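# Transfer iron pellets to tube, then cap with disc

## Task

Pour or carry the iron pellets out of the beaker so they end up inside the clear tube. Set the beaker upright on the bench again. Place the loose disc so it sits on top of the pellets, with both rods passing through it.

## Robot and tools

Robot: two arms, left_arm and right_arm, each with a parallel two-finger gripper. The fingers point along the gripper's own +z axis and close along its y axis. end_effector_position marks the spot between the finger pads, roughly 1 cm short of the tips. Joints from base outward: waist, shoulder, elbow (straight at 2.901 rad), wrist pitch, wrist yaw, wrist roll; ranges are given in radians in the joint list. Drives are cheap with gear play and weak wrists, so a gripper may rest a centimetre or more away from its command even in free air.

Frames: the scene frame has its origin at table-top height midway between the nominal arm bases, +z up, +x out over the table, and left_arm on the +y side (arm names do not match image sides). Printed hand positions, orientations and velocities are in this frame and can be off by a few centimetres, more at long reach. Offsets you send are instead along each arm's current Hand target axes.

execute_actions(actions, cameras): actions is a list of actions; each action is a table of up to 15 rows, each row held for one 1/30 s step, and a short table repeats its final row to fill 15 steps. Every row is 14 numbers in [-1, 1]: for left_arm dx, dy, dz, rx, ry, rz, opening, then the same seven for right_arm. The six pose numbers are an offset from that arm's Hand target as it was when the action began (not from the previous row), in the hand's own axes; 1.0 equals 0.6 m or 180 degrees, and rx, ry, rz form one rotation vector. Repeating the same offset in a new action moves further. The opening is absolute: +1 fully open (0.094 m), -1 closed. Sending all six pose zeros re-requests the current Hand target. An empty actions list just reports state and images.

move(target, speed, blend, opening_speed, blocking, cameras): target is one 14-number row laid out as above, or a list of up to 15 such rows; every row is an offset from the Hand targets at the move's start, not from the prior row. Paths are straight, end together, take at least 0.5 s and are cut off at 10 s. speed is m/s per arm path, 0.002 to 0.5 (default 0.25), turning at up to twice that in rad/s; one value or one per target. blend (m) rounds corners between list targets. opening_speed (0.2 or more, units of the -1..1 scale per second) ramps finger commands. Openings of later list targets are applied only once everything stops there. Paths do not avoid obstacles or the other arm; grippers lag and overshoot more when fast or with a nearly straight arm. Route around an arm's own base rather than near it, as that can flip its shoulder posture. blocking=false returns after about 0.5 s while motion continues.

The move result adds a line: done (within 10 mm and 2 degrees), off_target, moving, held or fault, plus limits such as paced (command clipped) or held (steps withheld, e.g. by the clearance check that keeps arms apart). Neither done nor off_target tells you about contact.

wait(seconds 0 to 10): lets time pass with commands held; ends early if a running move finishes. stop(): brakes a running move; fingers keep moving unless opening_speed was set. zoom_image(camera, region): camera is cam_high, cam_left_wrist or cam_right_wrist; region [x0, y0, x1, y1] in pixels of its latest image (images are 672x504, top-left origin), at most 504 by 504. finished_scene(scene): ends the current scene, giving its number; irreversible, so only call it once the goal holds without the robot.

Control details: each step the commanded pose is clipped to within 100 mm and 20 degrees of the measured pose, so one action may fall short. Hand target in a result is your last command after clipping; new offsets count from it. If the gripper rests short, send the remaining gap as an offset. If an arm is pressing on something or gets dragged, command its target back beyond the gripper. To keep a gripper unchanged, resend its current opening, since 0 is a real command (half open).

Gripping: grip_measured uses the command scale; empty it reads up to about 1.6 mm wide. On a hard part a full squeeze reads up to about 0.064 narrower than the part, more on small or round items. Force reaches its limit (about 50 to 64 N per pad) once you command roughly 0.05 below the touch reading (0.11 for small or round). Close slowly on fragile items. Release by commanding well above grip_measured.

Results also give joint positions, joint velocities ("within noise" when still), joint torques (offset, scaled, noisy; first three wrap at ±28 N m), Tool commands, and camera images from cam_high, cam_left_wrist, cam_right_wrist. Watch for MOTOR HOT (75 °C) and OVER-TEMPERATURE FAULT (90 °C, arm folds and idles); holding loads, stretching out or pushing at unreachable poses heats motors.

Avoid: dropping the pellets, beaker or disc, releasing moving parts, fast impacts, hard pushes, and any clash between the two grippers or arms. Nothing may fall or be left off the table. Expect occasional brief tugs on held parts or nudges to loose objects.

Each tool is called after "Request:" by a JSON object that holds its "name" and its "arguments", one argument or row to a line.

## Session

Request:
{"name": "execute_actions", "arguments": {
  "actions": []
}}

Scene clock: 0.00 s.
left_arm: end_effector_position=(+0.2618, +0.0057, +0.2665) grip_measured=+1.000 end_effector_quat_wxyz=(+0.255, +0.492, +0.832, +0.029) | right_arm: end_effector_position=(+0.2414, -0.1332, +0.1888) grip_measured=+1.000 end_effector_quat_wxyz=(-0.390, +0.695, -0.565, -0.212)
Joint positions: left_arm=[-1.04 1.58 1.737 -1.297 -0.299 0.078 0.094] | right_arm=[0.184 1.27 0.849 -0.695 -0.831 -1.376 0.094]
Joint velocities: within noise
Joint torques (N m): no reading
Heat: left arm: 26 °C; right arm: 33 °C.
Hand target: left_arm +0.2629, +0.0052, +0.2767; +0.270, +0.485, +0.831, +0.022 | right_arm +0.2418, -0.1303, +0.1993; -0.403, +0.694, -0.557, -0.215
Tool commands: left_gripper/opening=+1.0 right_gripper/opening=+1.0

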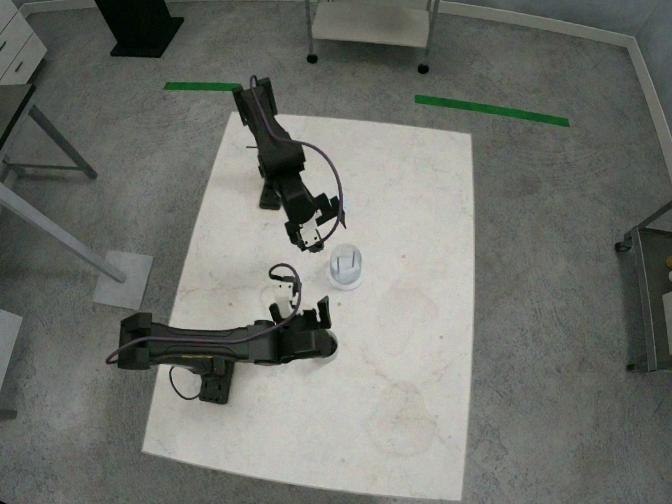

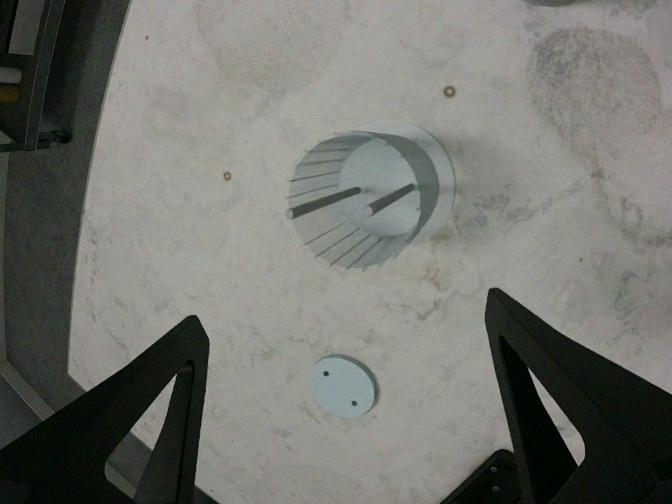

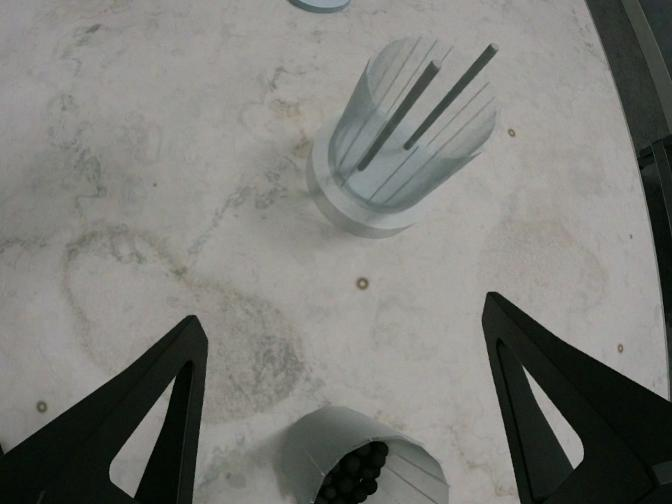

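Request:
{"name": "zoom_image", "arguments": {
  "camera": "cam_high",
  "region": [250, 170, 450, 370]
}}

Request:
{"name": "zoom_image", "arguments": {
  "camera": "cam_left_wrist",
  "region": [200, 60, 560, 440]
}}

Request:
{"name": "zoom_image", "arguments": {
  "camera": "cam_right_wrist",
  "region": [200, 0, 600, 504]
}}

Scaled by 2.520.

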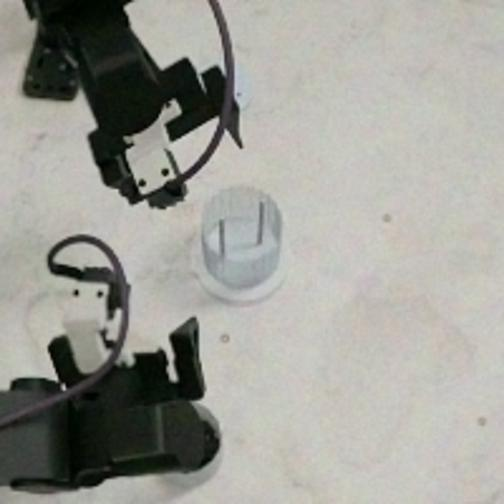

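Scaled by 1.326 from the camera's 672x504 image, which has a finer 960x720 frame.

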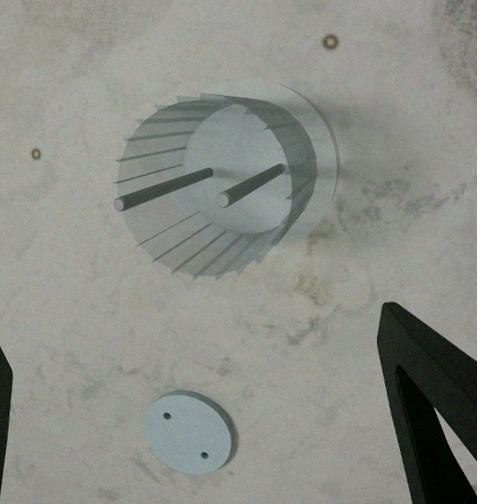

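Scaled by 1.000.

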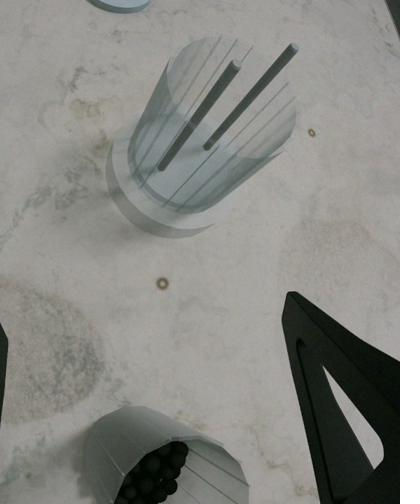

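Request:
{"name": "zoom_image", "arguments": {
  "camera": "cam_right_wrist",
  "region": [290, 20, 530, 250]
}}

Request:
{"name": "zoom_image", "arguments": {
  "camera": "cam_left_wrist",
  "region": [270, 110, 480, 280]
}}

Request:
{"name": "zoom_image", "arguments": {
  "camera": "cam_right_wrist",
  "region": [250, 380, 470, 504]
}}

Scaled by 2.100 from the camera's 672x504 image, which has a finer 960x720 frame.

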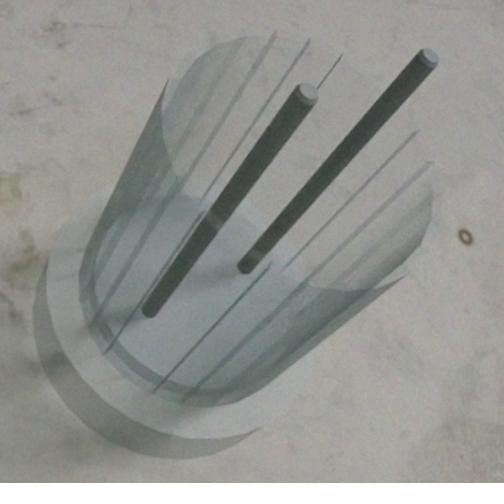

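Scaled by 2.400 from the camera's 672x504 image, which has a finer 960x720 frame.

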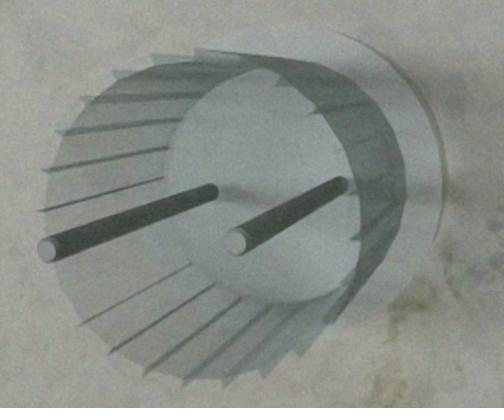

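Scaled by 2.291 from the camera's 672x504 image, which has a finer 960x720 frame.

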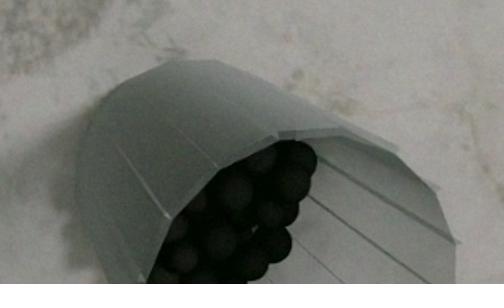

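Request:
{"name": "move", "arguments": {
  "target": [0,0,0,0,0,0,1, 0.0193,-0.122,-0.161,0.225,0.0425,0.282,1],
  "speed": 0.2
}}

Scene clock: 25.60 s.
left_arm: end_effector_position=(+0.2618, +0.0057, +0.2665) grip_measured=+1.000 end_effector_quat_wxyz=(+0.255, +0.492, +0.832, +0.029) | right_arm: end_effector_position=(+0.2982, -0.2137, +0.2496) grip_measured=+1.000 end_effector_quat_wxyz=(+0.425, -0.231, +0.867, +0.117)
Joint positions: left_arm=[-1.04 1.58 1.737 -1.297 -0.299 0.078 0.094] | right_arm=[0.159 0.991 0.867 -0.566 -0.28 -0.215 0.094]
Joint velocities: within noise
Joint torques (N m): left_arm=[-0.1 -7.65 6.89 1.2 -0.12 -0.03] | right_arm=[0.62 -3.15 8.42 1.35 -0.05 0.16]
Heat: left arm: 29 °C; right arm: 34 °C.
Hand target: left_arm +0.2629, +0.0052, +0.2767; +0.270, +0.485, +0.831, +0.022 | right_arm +0.2997, -0.2103, +0.2705; +0.446, -0.229, +0.857, +0.119
Off the commanded pose: left_arm 0.010 m, 2 deg | right_arm 0.021 m, 3 deg.
move: off_target (right_arm)

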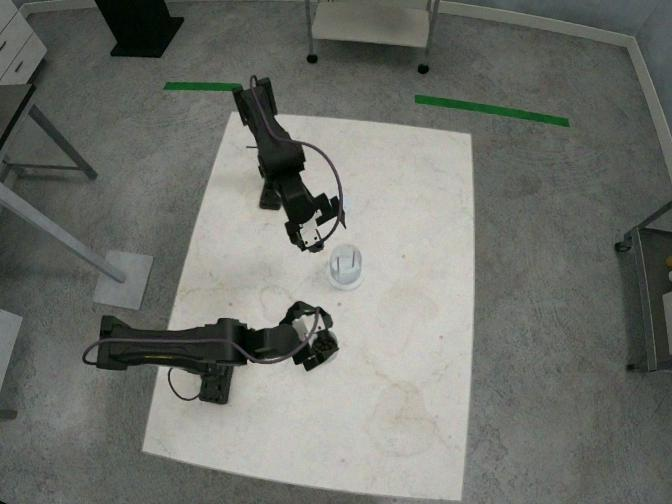

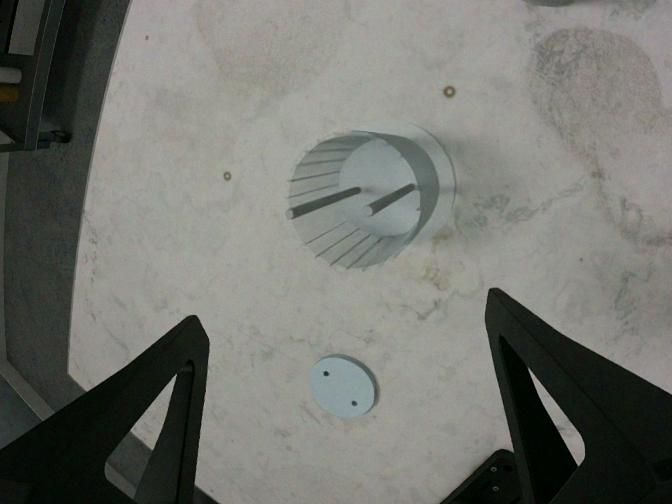

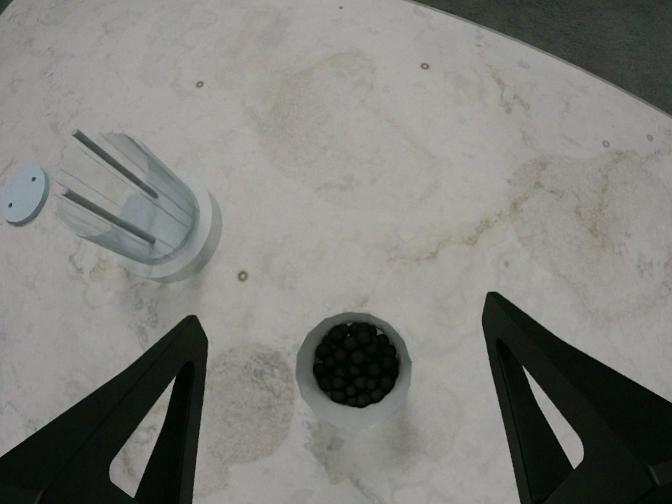

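Request:
{"name": "move", "arguments": {
  "target": [0,0,0,0,0,0,1, 0.1317,-0.0267,0.0602,-0.1734,-0.0808,-0.0902,1],
  "speed": 0.2
}}

Scene clock: 47.43 s.
left_arm: end_effector_position=(+0.2618, +0.0057, +0.2665) grip_measured=+1.000 end_effector_quat_wxyz=(+0.255, +0.492, +0.832, +0.029) | right_arm: end_effector_position=(+0.2904, -0.2330, +0.1721) grip_measured=+1.000 end_effector_quat_wxyz=(+0.470, -0.434, +0.707, +0.301)
Joint positions: left_arm=[-1.04 1.58 1.737 -1.297 -0.299 0.078 0.094] | right_arm=[-0.305 1.404 0.717 -0.515 -1.156 -1.152 0.094]
Joint velocities: within noise
Joint torques (N m): left_arm=[0.03 -7.8 6.86 1.15 -0.17 -0.06] | right_arm=[-0.5 -3.78 6.89 0.49 -0.82 -0.13]
Heat: left arm: 29 °C; right arm: 33 °C.
Hand target: left_arm +0.2629, +0.0052, +0.2767; +0.270, +0.485, +0.831, +0.022 | right_arm +0.2941, -0.2321, +0.1850; +0.484, -0.440, +0.691, +0.309
Off the commanded pose: left_arm 0.010 m, 2 deg | right_arm 0.014 m, 3 deg.
move: off_target (right_arm)

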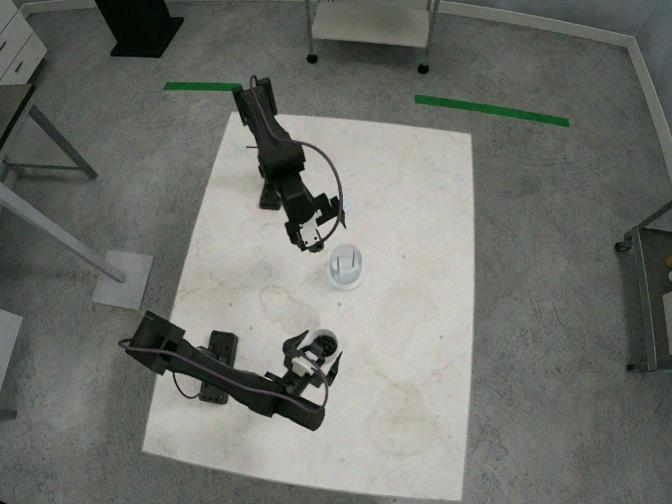

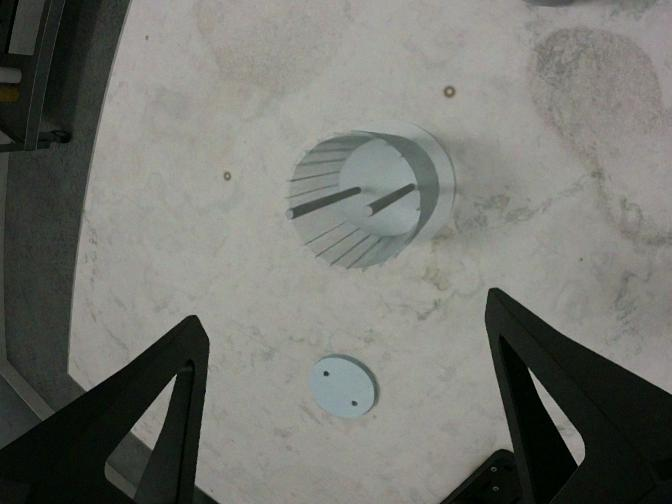

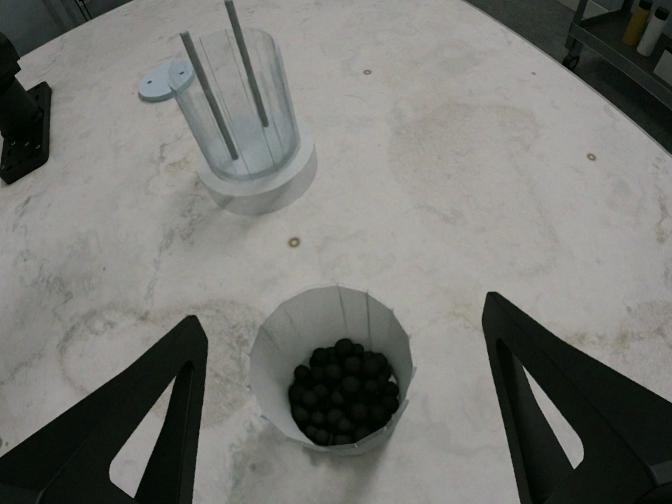

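Request:
{"name": "move", "arguments": {
  "target": [0,0,0,0,0,0,1, 0.0893,0.01,0.0325,0,0,0,1],
  "speed": 0.15
}}

Scene clock: 56.63 s.
left_arm: end_effector_position=(+0.2618, +0.0057, +0.2665) grip_measured=+1.000 end_effector_quat_wxyz=(+0.255, +0.492, +0.832, +0.029) | right_arm: end_effector_position=(+0.2898, -0.2326, +0.1238) grip_measured=+1.000 end_effector_quat_wxyz=(+0.471, -0.439, +0.703, +0.301)
Joint positions: left_arm=[-1.04 1.58 1.737 -1.297 -0.299 0.078 0.094] | right_arm=[-0.305 1.532 0.602 -0.28 -1.159 -1.171 0.094]
Joint velocities: within noise
Joint torques (N m): left_arm=[0.16 -7.53 6.74 1.2 -0.18 -0.02] | right_arm=[-0.24 -4.71 2.97 0.86 -0.79 0.08]
Heat: left arm: 29 °C; right arm: 33 °C.
Hand target: left_arm +0.2629, +0.0052, +0.2767; +0.270, +0.485, +0.831, +0.022 | right_arm +0.2887, -0.2295, +0.1280; +0.484, -0.440, +0.691, +0.309
Off the commanded pose: left_arm 0.010 m, 2 deg | right_arm 0.005 m, 2 deg.
move: done

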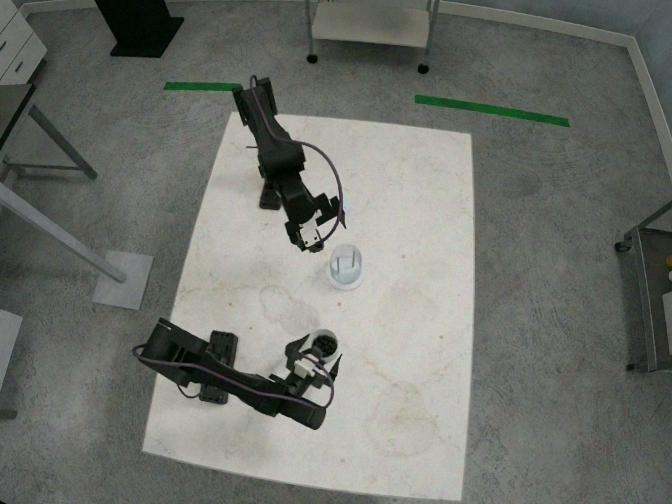

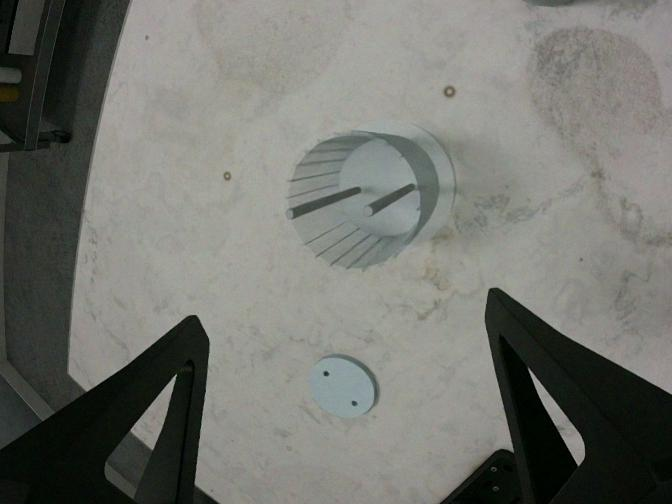

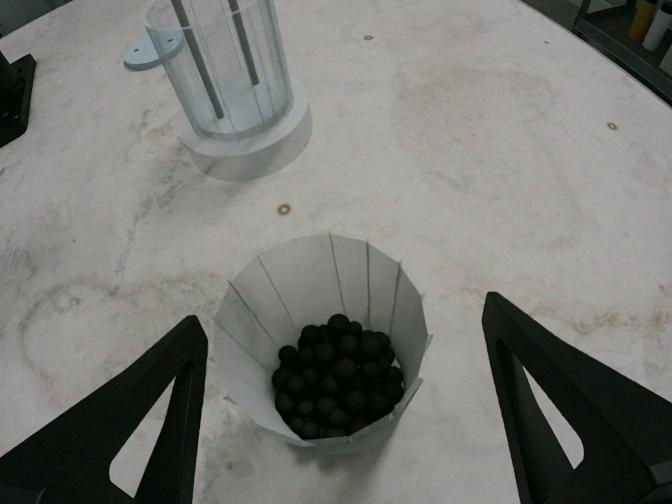

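Request:
{"name": "move", "arguments": {
  "target": [0,0,0,0,0,0,1, 0,0.0175,0.006,0,0,0,1],
  "speed": 0.1,
  "cameras": ["cam_right_wrist"]
}}

Scene clock: 59.17 s.
left_arm: end_effector_position=(+0.2618, +0.0057, +0.2665) grip_measured=+1.000 end_effector_quat_wxyz=(+0.255, +0.492, +0.832, +0.029) | right_arm: end_effector_position=(+0.2806, -0.2252, +0.1161) grip_measured=+1.000 end_effector_quat_wxyz=(+0.468, -0.436, +0.704, +0.309)
Joint positions: left_arm=[-1.04 1.58 1.737 -1.297 -0.299 0.078 0.094] | right_arm=[-0.287 1.522 0.547 -0.219 -1.159 -1.134 0.094]
Joint velocities: within noise
Joint torques (N m): left_arm=[-0.08 -7.54 6.78 1.18 -0.18 0] | right_arm=[0.54 -7.31 3.03 0.89 -0.71 0.16]
Heat: left arm: 29 °C; right arm: 33 °C.
Hand target: left_arm +0.2629, +0.0052, +0.2767; +0.270, +0.485, +0.831, +0.022 | right_arm +0.2806, -0.2220, +0.1268; +0.484, -0.440, +0.691, +0.309
Off the commanded pose: left_arm 0.010 m, 2 deg | right_arm 0.011 m, 2 deg.
move: off_target (right_arm)
Images, in order (width x height): cam_right_wrist 672x504.

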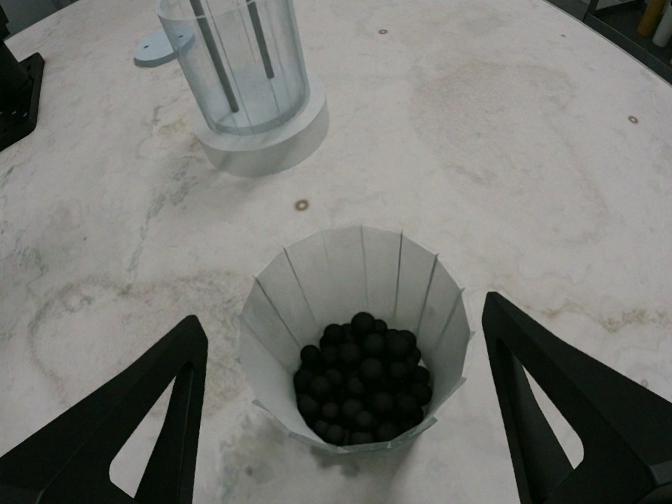

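Request:
{"name": "move", "arguments": {
  "target": [0,0,0,0,0,0,1, 0.0489,-0.0070,0.0178,0,0,0,1],
  "speed": 0.1,
  "cameras": ["cam_right_wrist"]
}}

Scene clock: 61.63 s.
left_arm: end_effector_position=(+0.2618, +0.0057, +0.2665) grip_measured=+1.000 end_effector_quat_wxyz=(+0.255, +0.492, +0.832, +0.029) | right_arm: end_effector_position=(+0.2855, -0.2265, +0.0930) grip_measured=+1.000 end_effector_quat_wxyz=(+0.476, -0.442, +0.699, +0.299)
Joint positions: left_arm=[-1.04 1.58 1.737 -1.297 -0.299 0.078 0.094] | right_arm=[-0.287 1.623 0.507 -0.047 -1.159 -1.134 0.094]
Joint velocities: within noise
Joint torques (N m): left_arm=[-0.18 -7.5 6.78 1.21 -0.19 -0.05] | right_arm=[0.49 -4.53 2.58 0.93 -0.68 0.1]
Heat: left arm: 29 °C; right arm: 33 °C.
Hand target: left_arm +0.2629, +0.0052, +0.2767; +0.270, +0.485, +0.831, +0.022 | right_arm +0.2844, -0.2238, +0.0955; +0.484, -0.440, +0.691, +0.309
Off the commanded pose: left_arm 0.010 m, 2 deg | right_arm 0.004 m, 2 deg.
move: done
Images, in order (width x height): cam_right_wrist 672x504.

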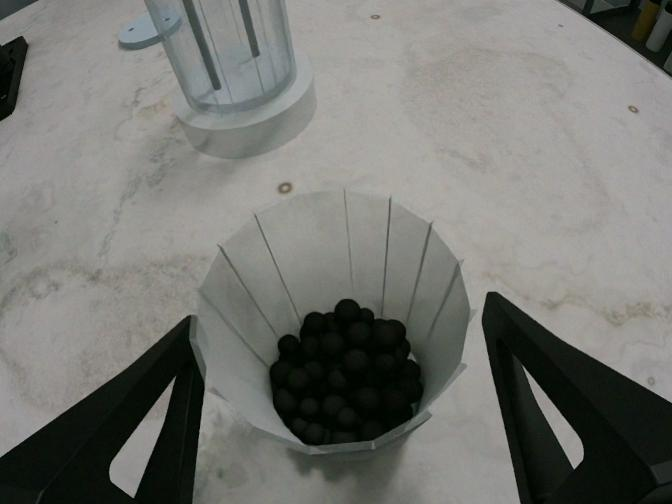

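Request:
{"name": "move", "arguments": {
  "target": [0,0,0,0,0,0,1, 0.0595,0.0035,0.0217,0,0,0,1],
  "speed": 0.08,
  "cameras": ["cam_right_wrist"]
}}

Scene clock: 64.63 s.
left_arm: end_effector_position=(+0.2618, +0.0057, +0.2665) grip_measured=+1.000 end_effector_quat_wxyz=(+0.255, +0.492, +0.832, +0.029) | right_arm: end_effector_position=(+0.2836, -0.2260, +0.0550) grip_measured=+1.000 end_effector_quat_wxyz=(+0.477, -0.443, +0.698, +0.298)
Joint positions: left_arm=[-1.04 1.58 1.737 -1.297 -0.299 0.078 0.094] | right_arm=[-0.287 1.799 0.453 0.186 -1.159 -1.134 0.094]
Joint velocities: within noise
Joint torques (N m): left_arm=[-0.05 -7.56 6.76 1.16 -0.21 -0.03] | right_arm=[0.57 -4.98 1.96 0.93 -0.72 0.12]
Heat: left arm: 29 °C; right arm: 33 °C.
Hand target: left_arm +0.2629, +0.0052, +0.2767; +0.270, +0.485, +0.831, +0.022 | right_arm +0.2825, -0.2229, +0.0575; +0.484, -0.440, +0.691, +0.309
Off the commanded pose: left_arm 0.010 m, 2 deg | right_arm 0.004 m, 2 deg.
move: done
Images, in order (width x height): cam_right_wrist 672x504.

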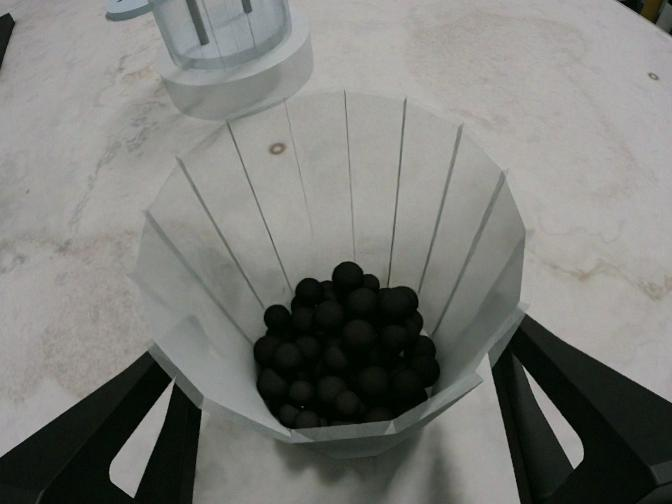

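Request:
{"name": "move", "arguments": {
  "target": [0,0,0,0,0,0,1, 0,0,0,0,0,0,0.5],
  "speed": 0.08,
  "opening_speed": 0.25,
  "cameras": ["cam_right_wrist", "cam_high"]
}}

Scene clock: 67.87 s.
left_arm: end_effector_position=(+0.2618, +0.0057, +0.2665) grip_measured=+1.000 end_effector_quat_wxyz=(+0.255, +0.492, +0.832, +0.029) | right_arm: end_effector_position=(+0.2839, -0.2261, +0.0552) grip_measured=+0.640 end_effector_quat_wxyz=(+0.478, -0.443, +0.698, +0.298)
Joint positions: left_arm=[-1.04 1.58 1.737 -1.297 -0.299 0.078 0.094] | right_arm=[-0.287 1.799 0.453 0.189 -1.159 -1.132 0.077]
Joint velocities: within noise
Joint torques (N m): left_arm=[0.13 -7.45 6.72 1.2 -0.14 -0.02] | right_arm=[0.53 -4.97 1.95 0.92 -0.74 0.14]
Heat: left arm: 29 °C; right arm: 33 °C.
Hand target: left_arm +0.2629, +0.0052, +0.2767; +0.270, +0.485, +0.831, +0.022 | right_arm +0.2825, -0.2229, +0.0575; +0.484, -0.440, +0.691, +0.309
Off the commanded pose: left_arm 0.010 m, 2 deg | right_arm 0.004 m, 2 deg.
move: done
Images, in order (width x height): cam_high 672x504, cam_right_wrist 672x504.

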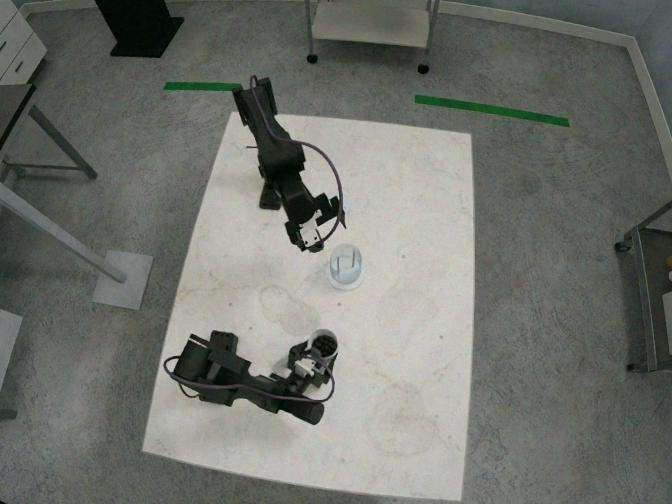

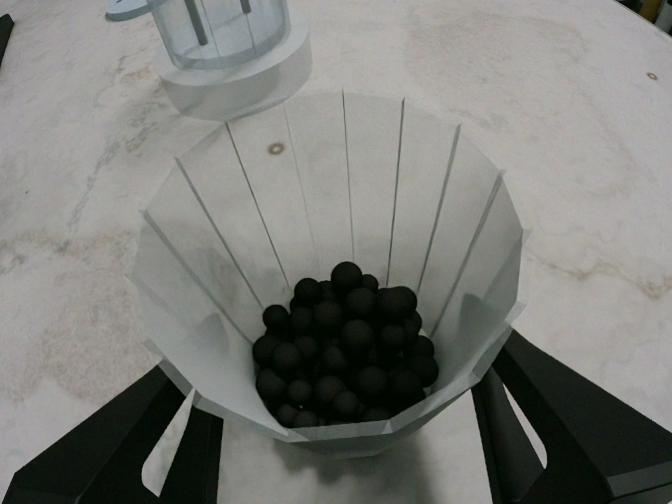

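Request:
{"name": "move", "arguments": {
  "target": [0.3218,0.1278,-0.0452,0.1055,0.1392,0.0242,1, -0.2193,0,-0.0798,0,0,0,0.5],
  "speed": 0.15
}}

Scene clock: 80.90 s.
left_arm: end_effector_position=(+0.2447, +0.2097, +0.2357) grip_measured=+1.000 end_effector_quat_wxyz=(+0.088, +0.529, +0.844, +0.024) | right_arm: end_effector_position=(+0.2766, -0.2254, +0.1707) grip_measured=+0.640 end_effector_quat_wxyz=(+0.454, -0.424, +0.718, +0.314)
Joint positions: left_arm=[-0.371 1.279 1.462 -1.571 -0.017 0.733 0.094] | right_arm=[-0.287 1.351 0.683 -0.546 -1.141 -1.111 0.077]
Joint velocities: within noise
Joint torques (N m): left_arm=[0.5 -5.44 5.07 0.55 0.16 0.05] | right_arm=[0.61 -6.74 7.76 0.54 -0.91 -0.09]
Heat: left arm: 29 °C; right arm: 33 °C.
Hand target: left_arm +0.2370, +0.2099, +0.2402; +0.000, +0.537, +0.843, +0.000 | right_arm +0.2825, -0.2229, +0.1976; +0.484, -0.440, +0.691, +0.309
Off the commanded pose: left_arm 0.009 m, 10 deg | right_arm 0.028 m, 5 deg.
joint sent to its limit (left arm) — joint 4 (wrist pitch), lower limit. The joint targets are off in position and orientation.
move: off_target (left_arm, right_arm)

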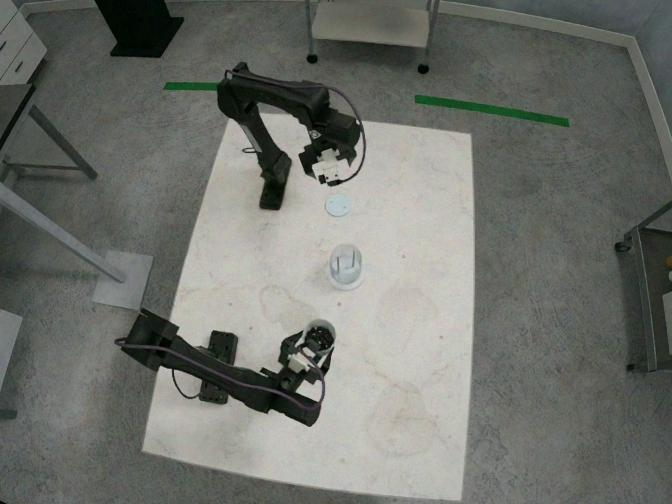

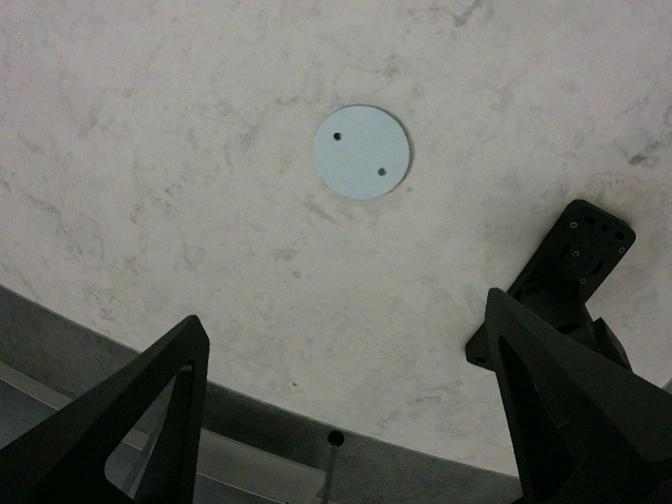

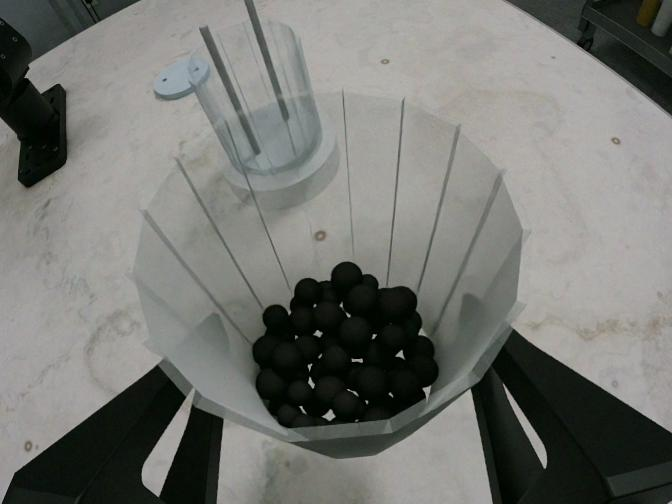

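Request:
{"name": "move", "arguments": {
  "target": [0,0,0,0,0,0,1, -0.1232,-0.0338,0.2535,0.1697,0,0.0618,0.5],
  "speed": 0.15
}}

Scene clock: 84.77 s.
left_arm: end_effector_position=(+0.2447, +0.2097, +0.2357) grip_measured=+1.000 end_effector_quat_wxyz=(+0.088, +0.529, +0.843, +0.024) | right_arm: end_effector_position=(+0.3496, -0.0963, +0.1681) grip_measured=+0.640 end_effector_quat_wxyz=(+0.485, -0.246, +0.828, +0.139)
Joint positions: left_arm=[-0.371 1.279 1.462 -1.571 -0.017 0.734 0.094] | right_arm=[0.541 1.41 0.657 0.24 -0.012 -0.016 0.077]
Joint velocities: within noise
Joint torques (N m): left_arm=[0.51 -5.64 5.07 0.6 0.11 0.08] | right_arm=[0.39 -5.42 8.92 2.57 0.08 0.19]
Heat: left arm: 29 °C; right arm: 33 °C.
Hand target: left_arm +0.2370, +0.2099, +0.2402; +0.000, +0.537, +0.843, +0.000 | right_arm +0.3719, -0.0790, +0.2151; +0.551, -0.229, +0.786, +0.161
Off the commanded pose: left_arm 0.009 m, 10 deg | right_arm 0.055 m, 9 deg.
joint sent to its limit (left arm) — joint 4 (wrist pitch), lower limit. The joint targets are off in position and orientation.
move: off_target (left_arm, right_arm)

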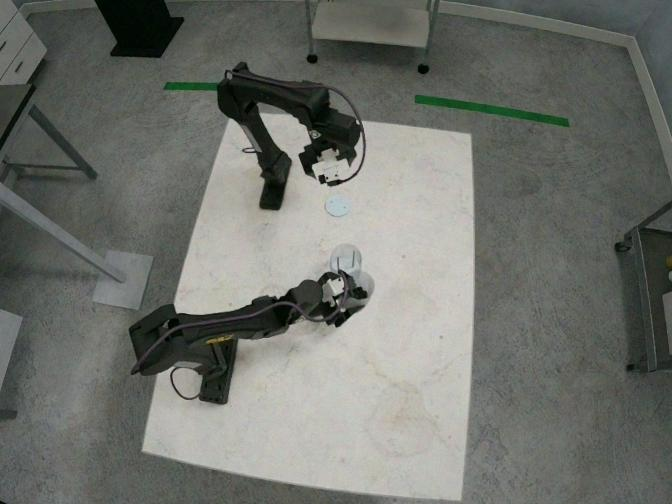

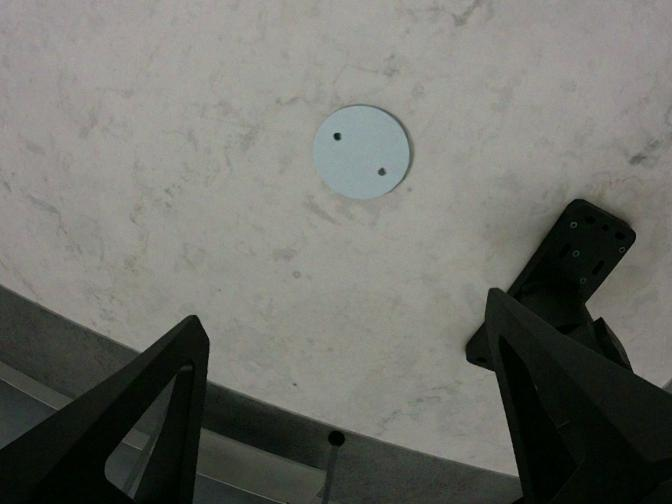

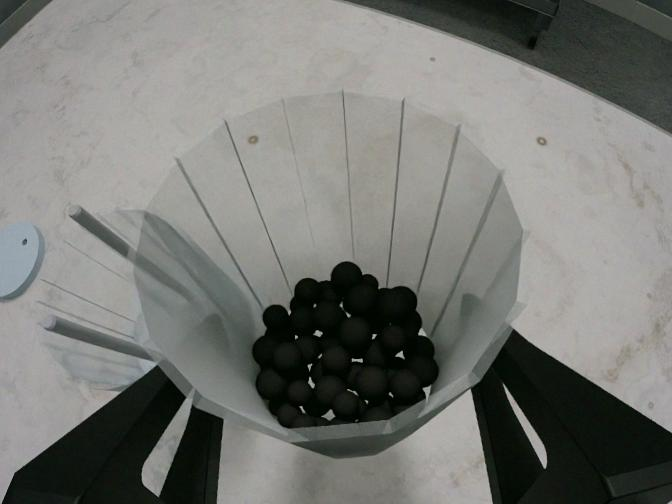

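Request:
{"name": "zoom_image", "arguments": {
  "camera": "cam_right_wrist",
  "region": [0, 170, 280, 450]
}}

Request:
{"name": "zoom_image", "arguments": {
  "camera": "cam_high",
  "region": [270, 190, 430, 350]
}}

Scaled by 1.800 from the camera's 672x504 image, which has a finer 960x720 frame.

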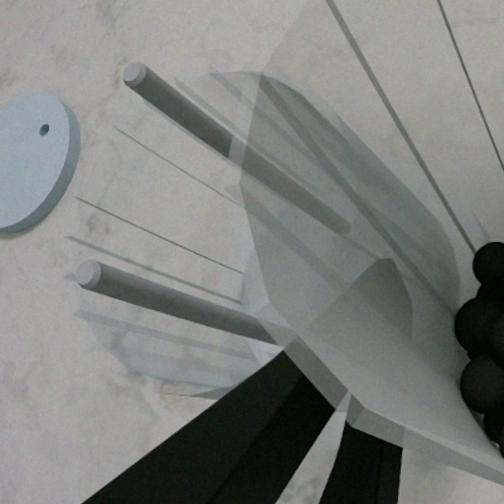

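Scaled by 3.150.

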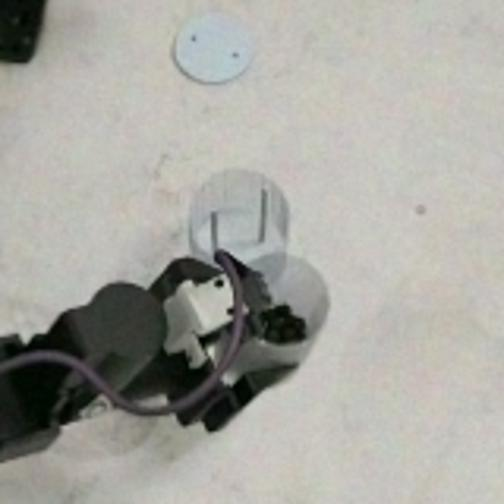

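Request:
{"name": "move", "arguments": {
  "target": [0,0,0,-0.043,-0.039,-0.0043,1, -0.0468,0.0683,0.0218,0,-0.0333,0,0.5],
  "speed": 0.1
}}

Scene clock: 93.40 s.
left_arm: end_effector_position=(+0.2447, +0.2095, +0.2358) grip_measured=+1.000 end_effector_quat_wxyz=(+0.088, +0.531, +0.842, +0.026) | right_arm: end_effector_position=(+0.3514, -0.0620, +0.1803) grip_measured=+0.640 end_effector_quat_wxyz=(+0.521, -0.241, +0.809, +0.124)
Joint positions: left_arm=[-0.376 1.279 1.462 -1.571 -0.021 0.734 0.094] | right_arm=[0.67 1.476 0.697 0.333 0.145 0.012 0.077]
Joint velocities: within noise
Joint torques (N m): left_arm=[-0.87 -5.56 5.03 0.63 0.02 -0.09] | right_arm=[1.33 -6.04 9.37 2.81 -0.08 0.26]
Heat: left arm: 28 °C; right arm: 33 °C.
Hand target: left_arm +0.2370, +0.2099, +0.2402; +0.088, +0.529, +0.844, +0.024 | right_arm +0.3683, -0.0327, +0.2370; +0.591, -0.221, +0.756, +0.173
Off the commanded pose: left_arm 0.009 m, 0 deg | right_arm 0.066 m, 12 deg.
joint sent to its limit (left arm) — joint 4 (wrist pitch), lower limit. The joint targets still meet the commanded pose.
move: off_target (right_arm)

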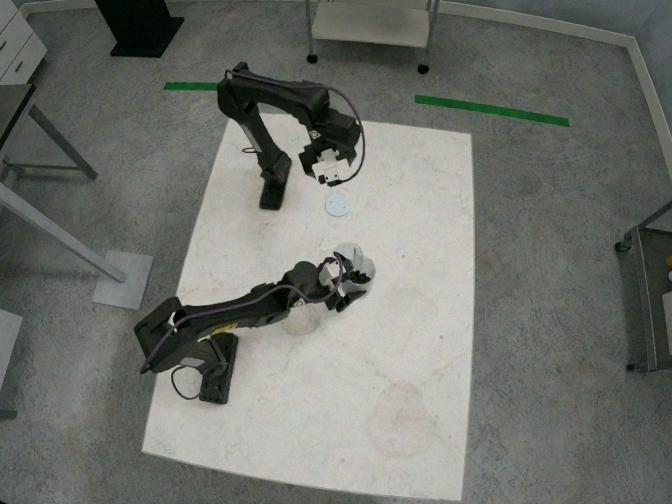

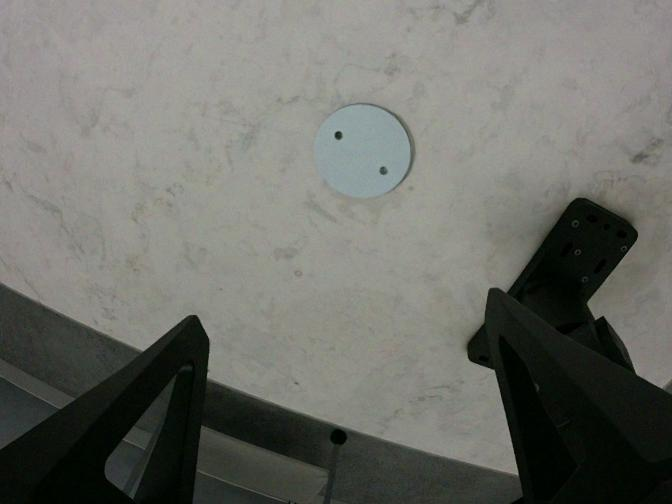

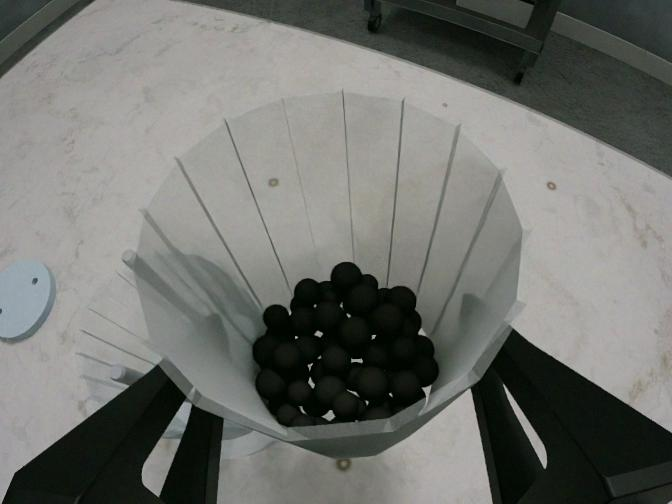

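Request:
{"name": "move", "arguments": {
  "target": [0,0,0,0,0,0,1, -0.0195,0.0267,-0.0047,0,0,-0.2778,0.5],
  "speed": 0.15
}}

Scene clock: 98.93 s.
left_arm: end_effector_position=(+0.2447, +0.2095, +0.2358) grip_measured=+1.000 end_effector_quat_wxyz=(+0.088, +0.531, +0.842, +0.026) | right_arm: end_effector_position=(+0.3467, -0.0337, +0.2053) grip_measured=+0.640 end_effector_quat_wxyz=(+0.554, -0.547, +0.622, -0.087)
Joint positions: left_arm=[-0.376 1.279 1.462 -1.571 -0.021 0.734 0.094] | right_arm=[0.736 1.482 0.754 0.342 0.171 -0.809 0.077]
Joint velocities: within noise
Joint torques (N m): left_arm=[-0.88 -5.53 5.12 0.57 0.01 -0.12] | right_arm=[0.66 -6.24 9.24 2.35 0.16 -0.11]
Heat: left arm: 28 °C; right arm: 34 °C.
Hand target: left_arm +0.2370, +0.2099, +0.2402; +0.088, +0.529, +0.844, +0.024 | right_arm +0.3597, -0.0191, +0.2490; +0.609, -0.520, +0.592, -0.093
Off the commanded pose: left_arm 0.009 m, 0 deg | right_arm 0.048 m, 8 deg.
joint sent to its limit (left arm) — joint 4 (wrist pitch), lower limit. The joint targets still meet the commanded pose.
move: off_target (right_arm)

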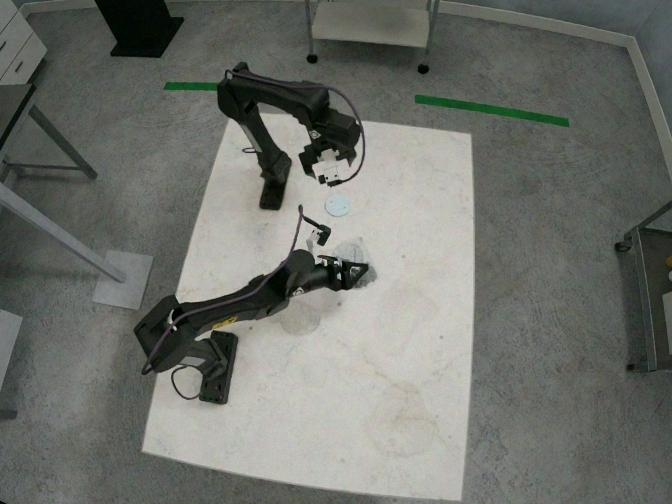

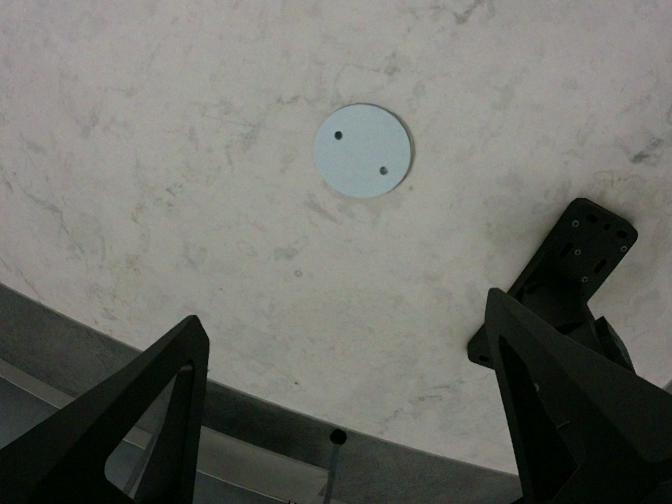

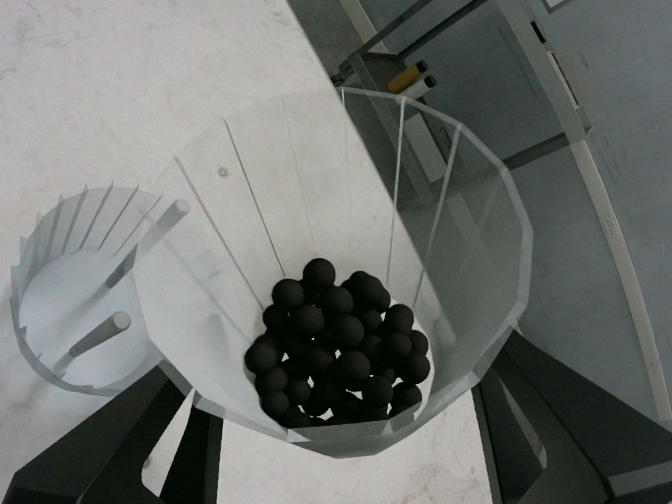

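Request:
{"name": "move", "arguments": {
  "target": [0,0,0,0,0,0,1, 0.033,0.0082,0.0067,0,0,-0.1111,0.5],
  "speed": 0.12,
  "cameras": ["cam_right_wrist", "cam_high"]
}}

Scene clock: 103.70 s.
left_arm: end_effector_position=(+0.2447, +0.2095, +0.2358) grip_measured=+1.000 end_effector_quat_wxyz=(+0.088, +0.531, +0.842, +0.026) | right_arm: end_effector_position=(+0.3539, -0.0336, +0.2007) grip_measured=+0.640 end_effector_quat_wxyz=(-0.534, +0.646, -0.514, +0.183)
Joint positions: left_arm=[-0.376 1.279 1.462 -1.571 -0.021 0.734 0.094] | right_arm=[0.718 1.514 0.754 0.384 0.151 -1.171 0.077]
Joint velocities: within noise
Joint torques (N m): left_arm=[-0.7 -5.55 5.03 0.56 -0.01 -0.11] | right_arm=[-0.64 -6.45 5.49 2.67 -0.05 -0.08]
Heat: left arm: 28 °C; right arm: 34 °C.
Hand target: left_arm +0.2370, +0.2099, +0.2402; +0.088, +0.529, +0.844, +0.024 | right_arm +0.3661, -0.0293, +0.2321; -0.583, +0.615, -0.493, +0.198
Off the commanded pose: left_arm 0.009 m, 0 deg | right_arm 0.034 m, 7 deg.
joint sent to its limit (left arm) — joint 4 (wrist pitch), lower limit. The joint targets still meet the commanded pose.
move: off_target (right_arm)
Images, in order (width x height): cam_high 672x504, cam_right_wrist 672x504.

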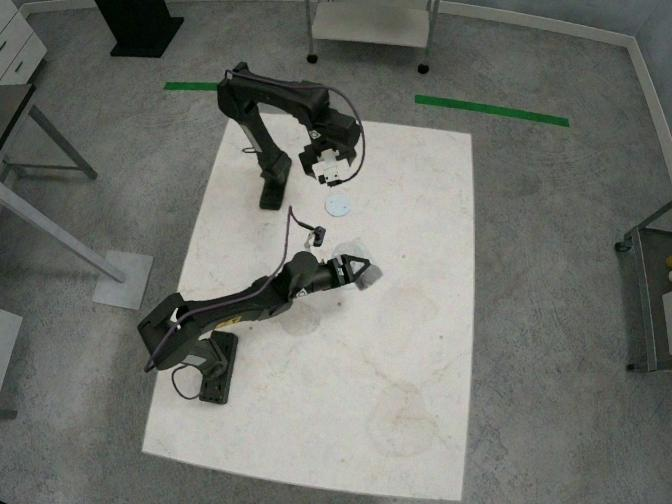

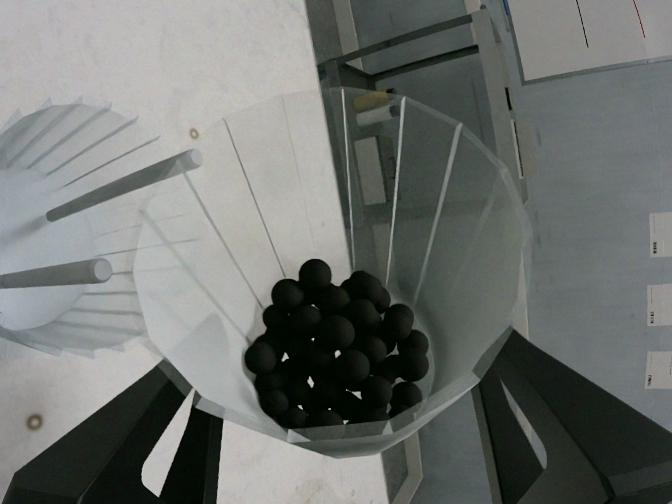

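Request:
{"name": "move", "arguments": {
  "target": [0,0,0,0,0,0,1, 0.0305,0.0377,-0.011,0,0,-0.0333,0.5],
  "speed": 0.1,
  "cameras": ["cam_right_wrist"]
}}

Scene clock: 107.77 s.
left_arm: end_effector_position=(+0.2447, +0.2095, +0.2358) grip_measured=+1.000 end_effector_quat_wxyz=(+0.088, +0.531, +0.842, +0.026) | right_arm: end_effector_position=(+0.3506, -0.0503, +0.1770) grip_measured=+0.640 end_effector_quat_wxyz=(-0.524, +0.670, -0.482, +0.212)
Joint positions: left_arm=[-0.376 1.279 1.462 -1.571 -0.021 0.734 0.094] | right_arm=[0.684 1.523 0.646 0.505 0.125 -1.283 0.077]
Joint velocities: within noise
Joint torques (N m): left_arm=[-0.68 -5.7 5 0.6 0.01 -0.16] | right_arm=[-0.68 -6.16 5.12 2.7 -0.02 -0.08]
Heat: left arm: 28 °C; right arm: 34 °C.
Hand target: left_arm +0.2370, +0.2099, +0.2402; +0.088, +0.529, +0.844, +0.024 | right_arm +0.3602, -0.0443, +0.2070; -0.572, +0.640, -0.460, +0.228
Off the commanded pose: left_arm 0.009 m, 0 deg | right_arm 0.032 m, 7 deg.
joint sent to its limit (left arm) — joint 4 (wrist pitch), lower limit. The joint targets still meet the commanded pose.
move: off_target (right_arm)
Images, in order (width x height): cam_right_wrist 672x504.

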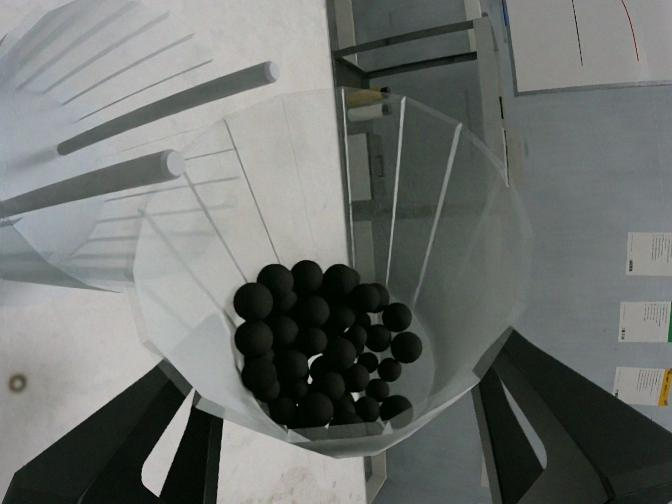

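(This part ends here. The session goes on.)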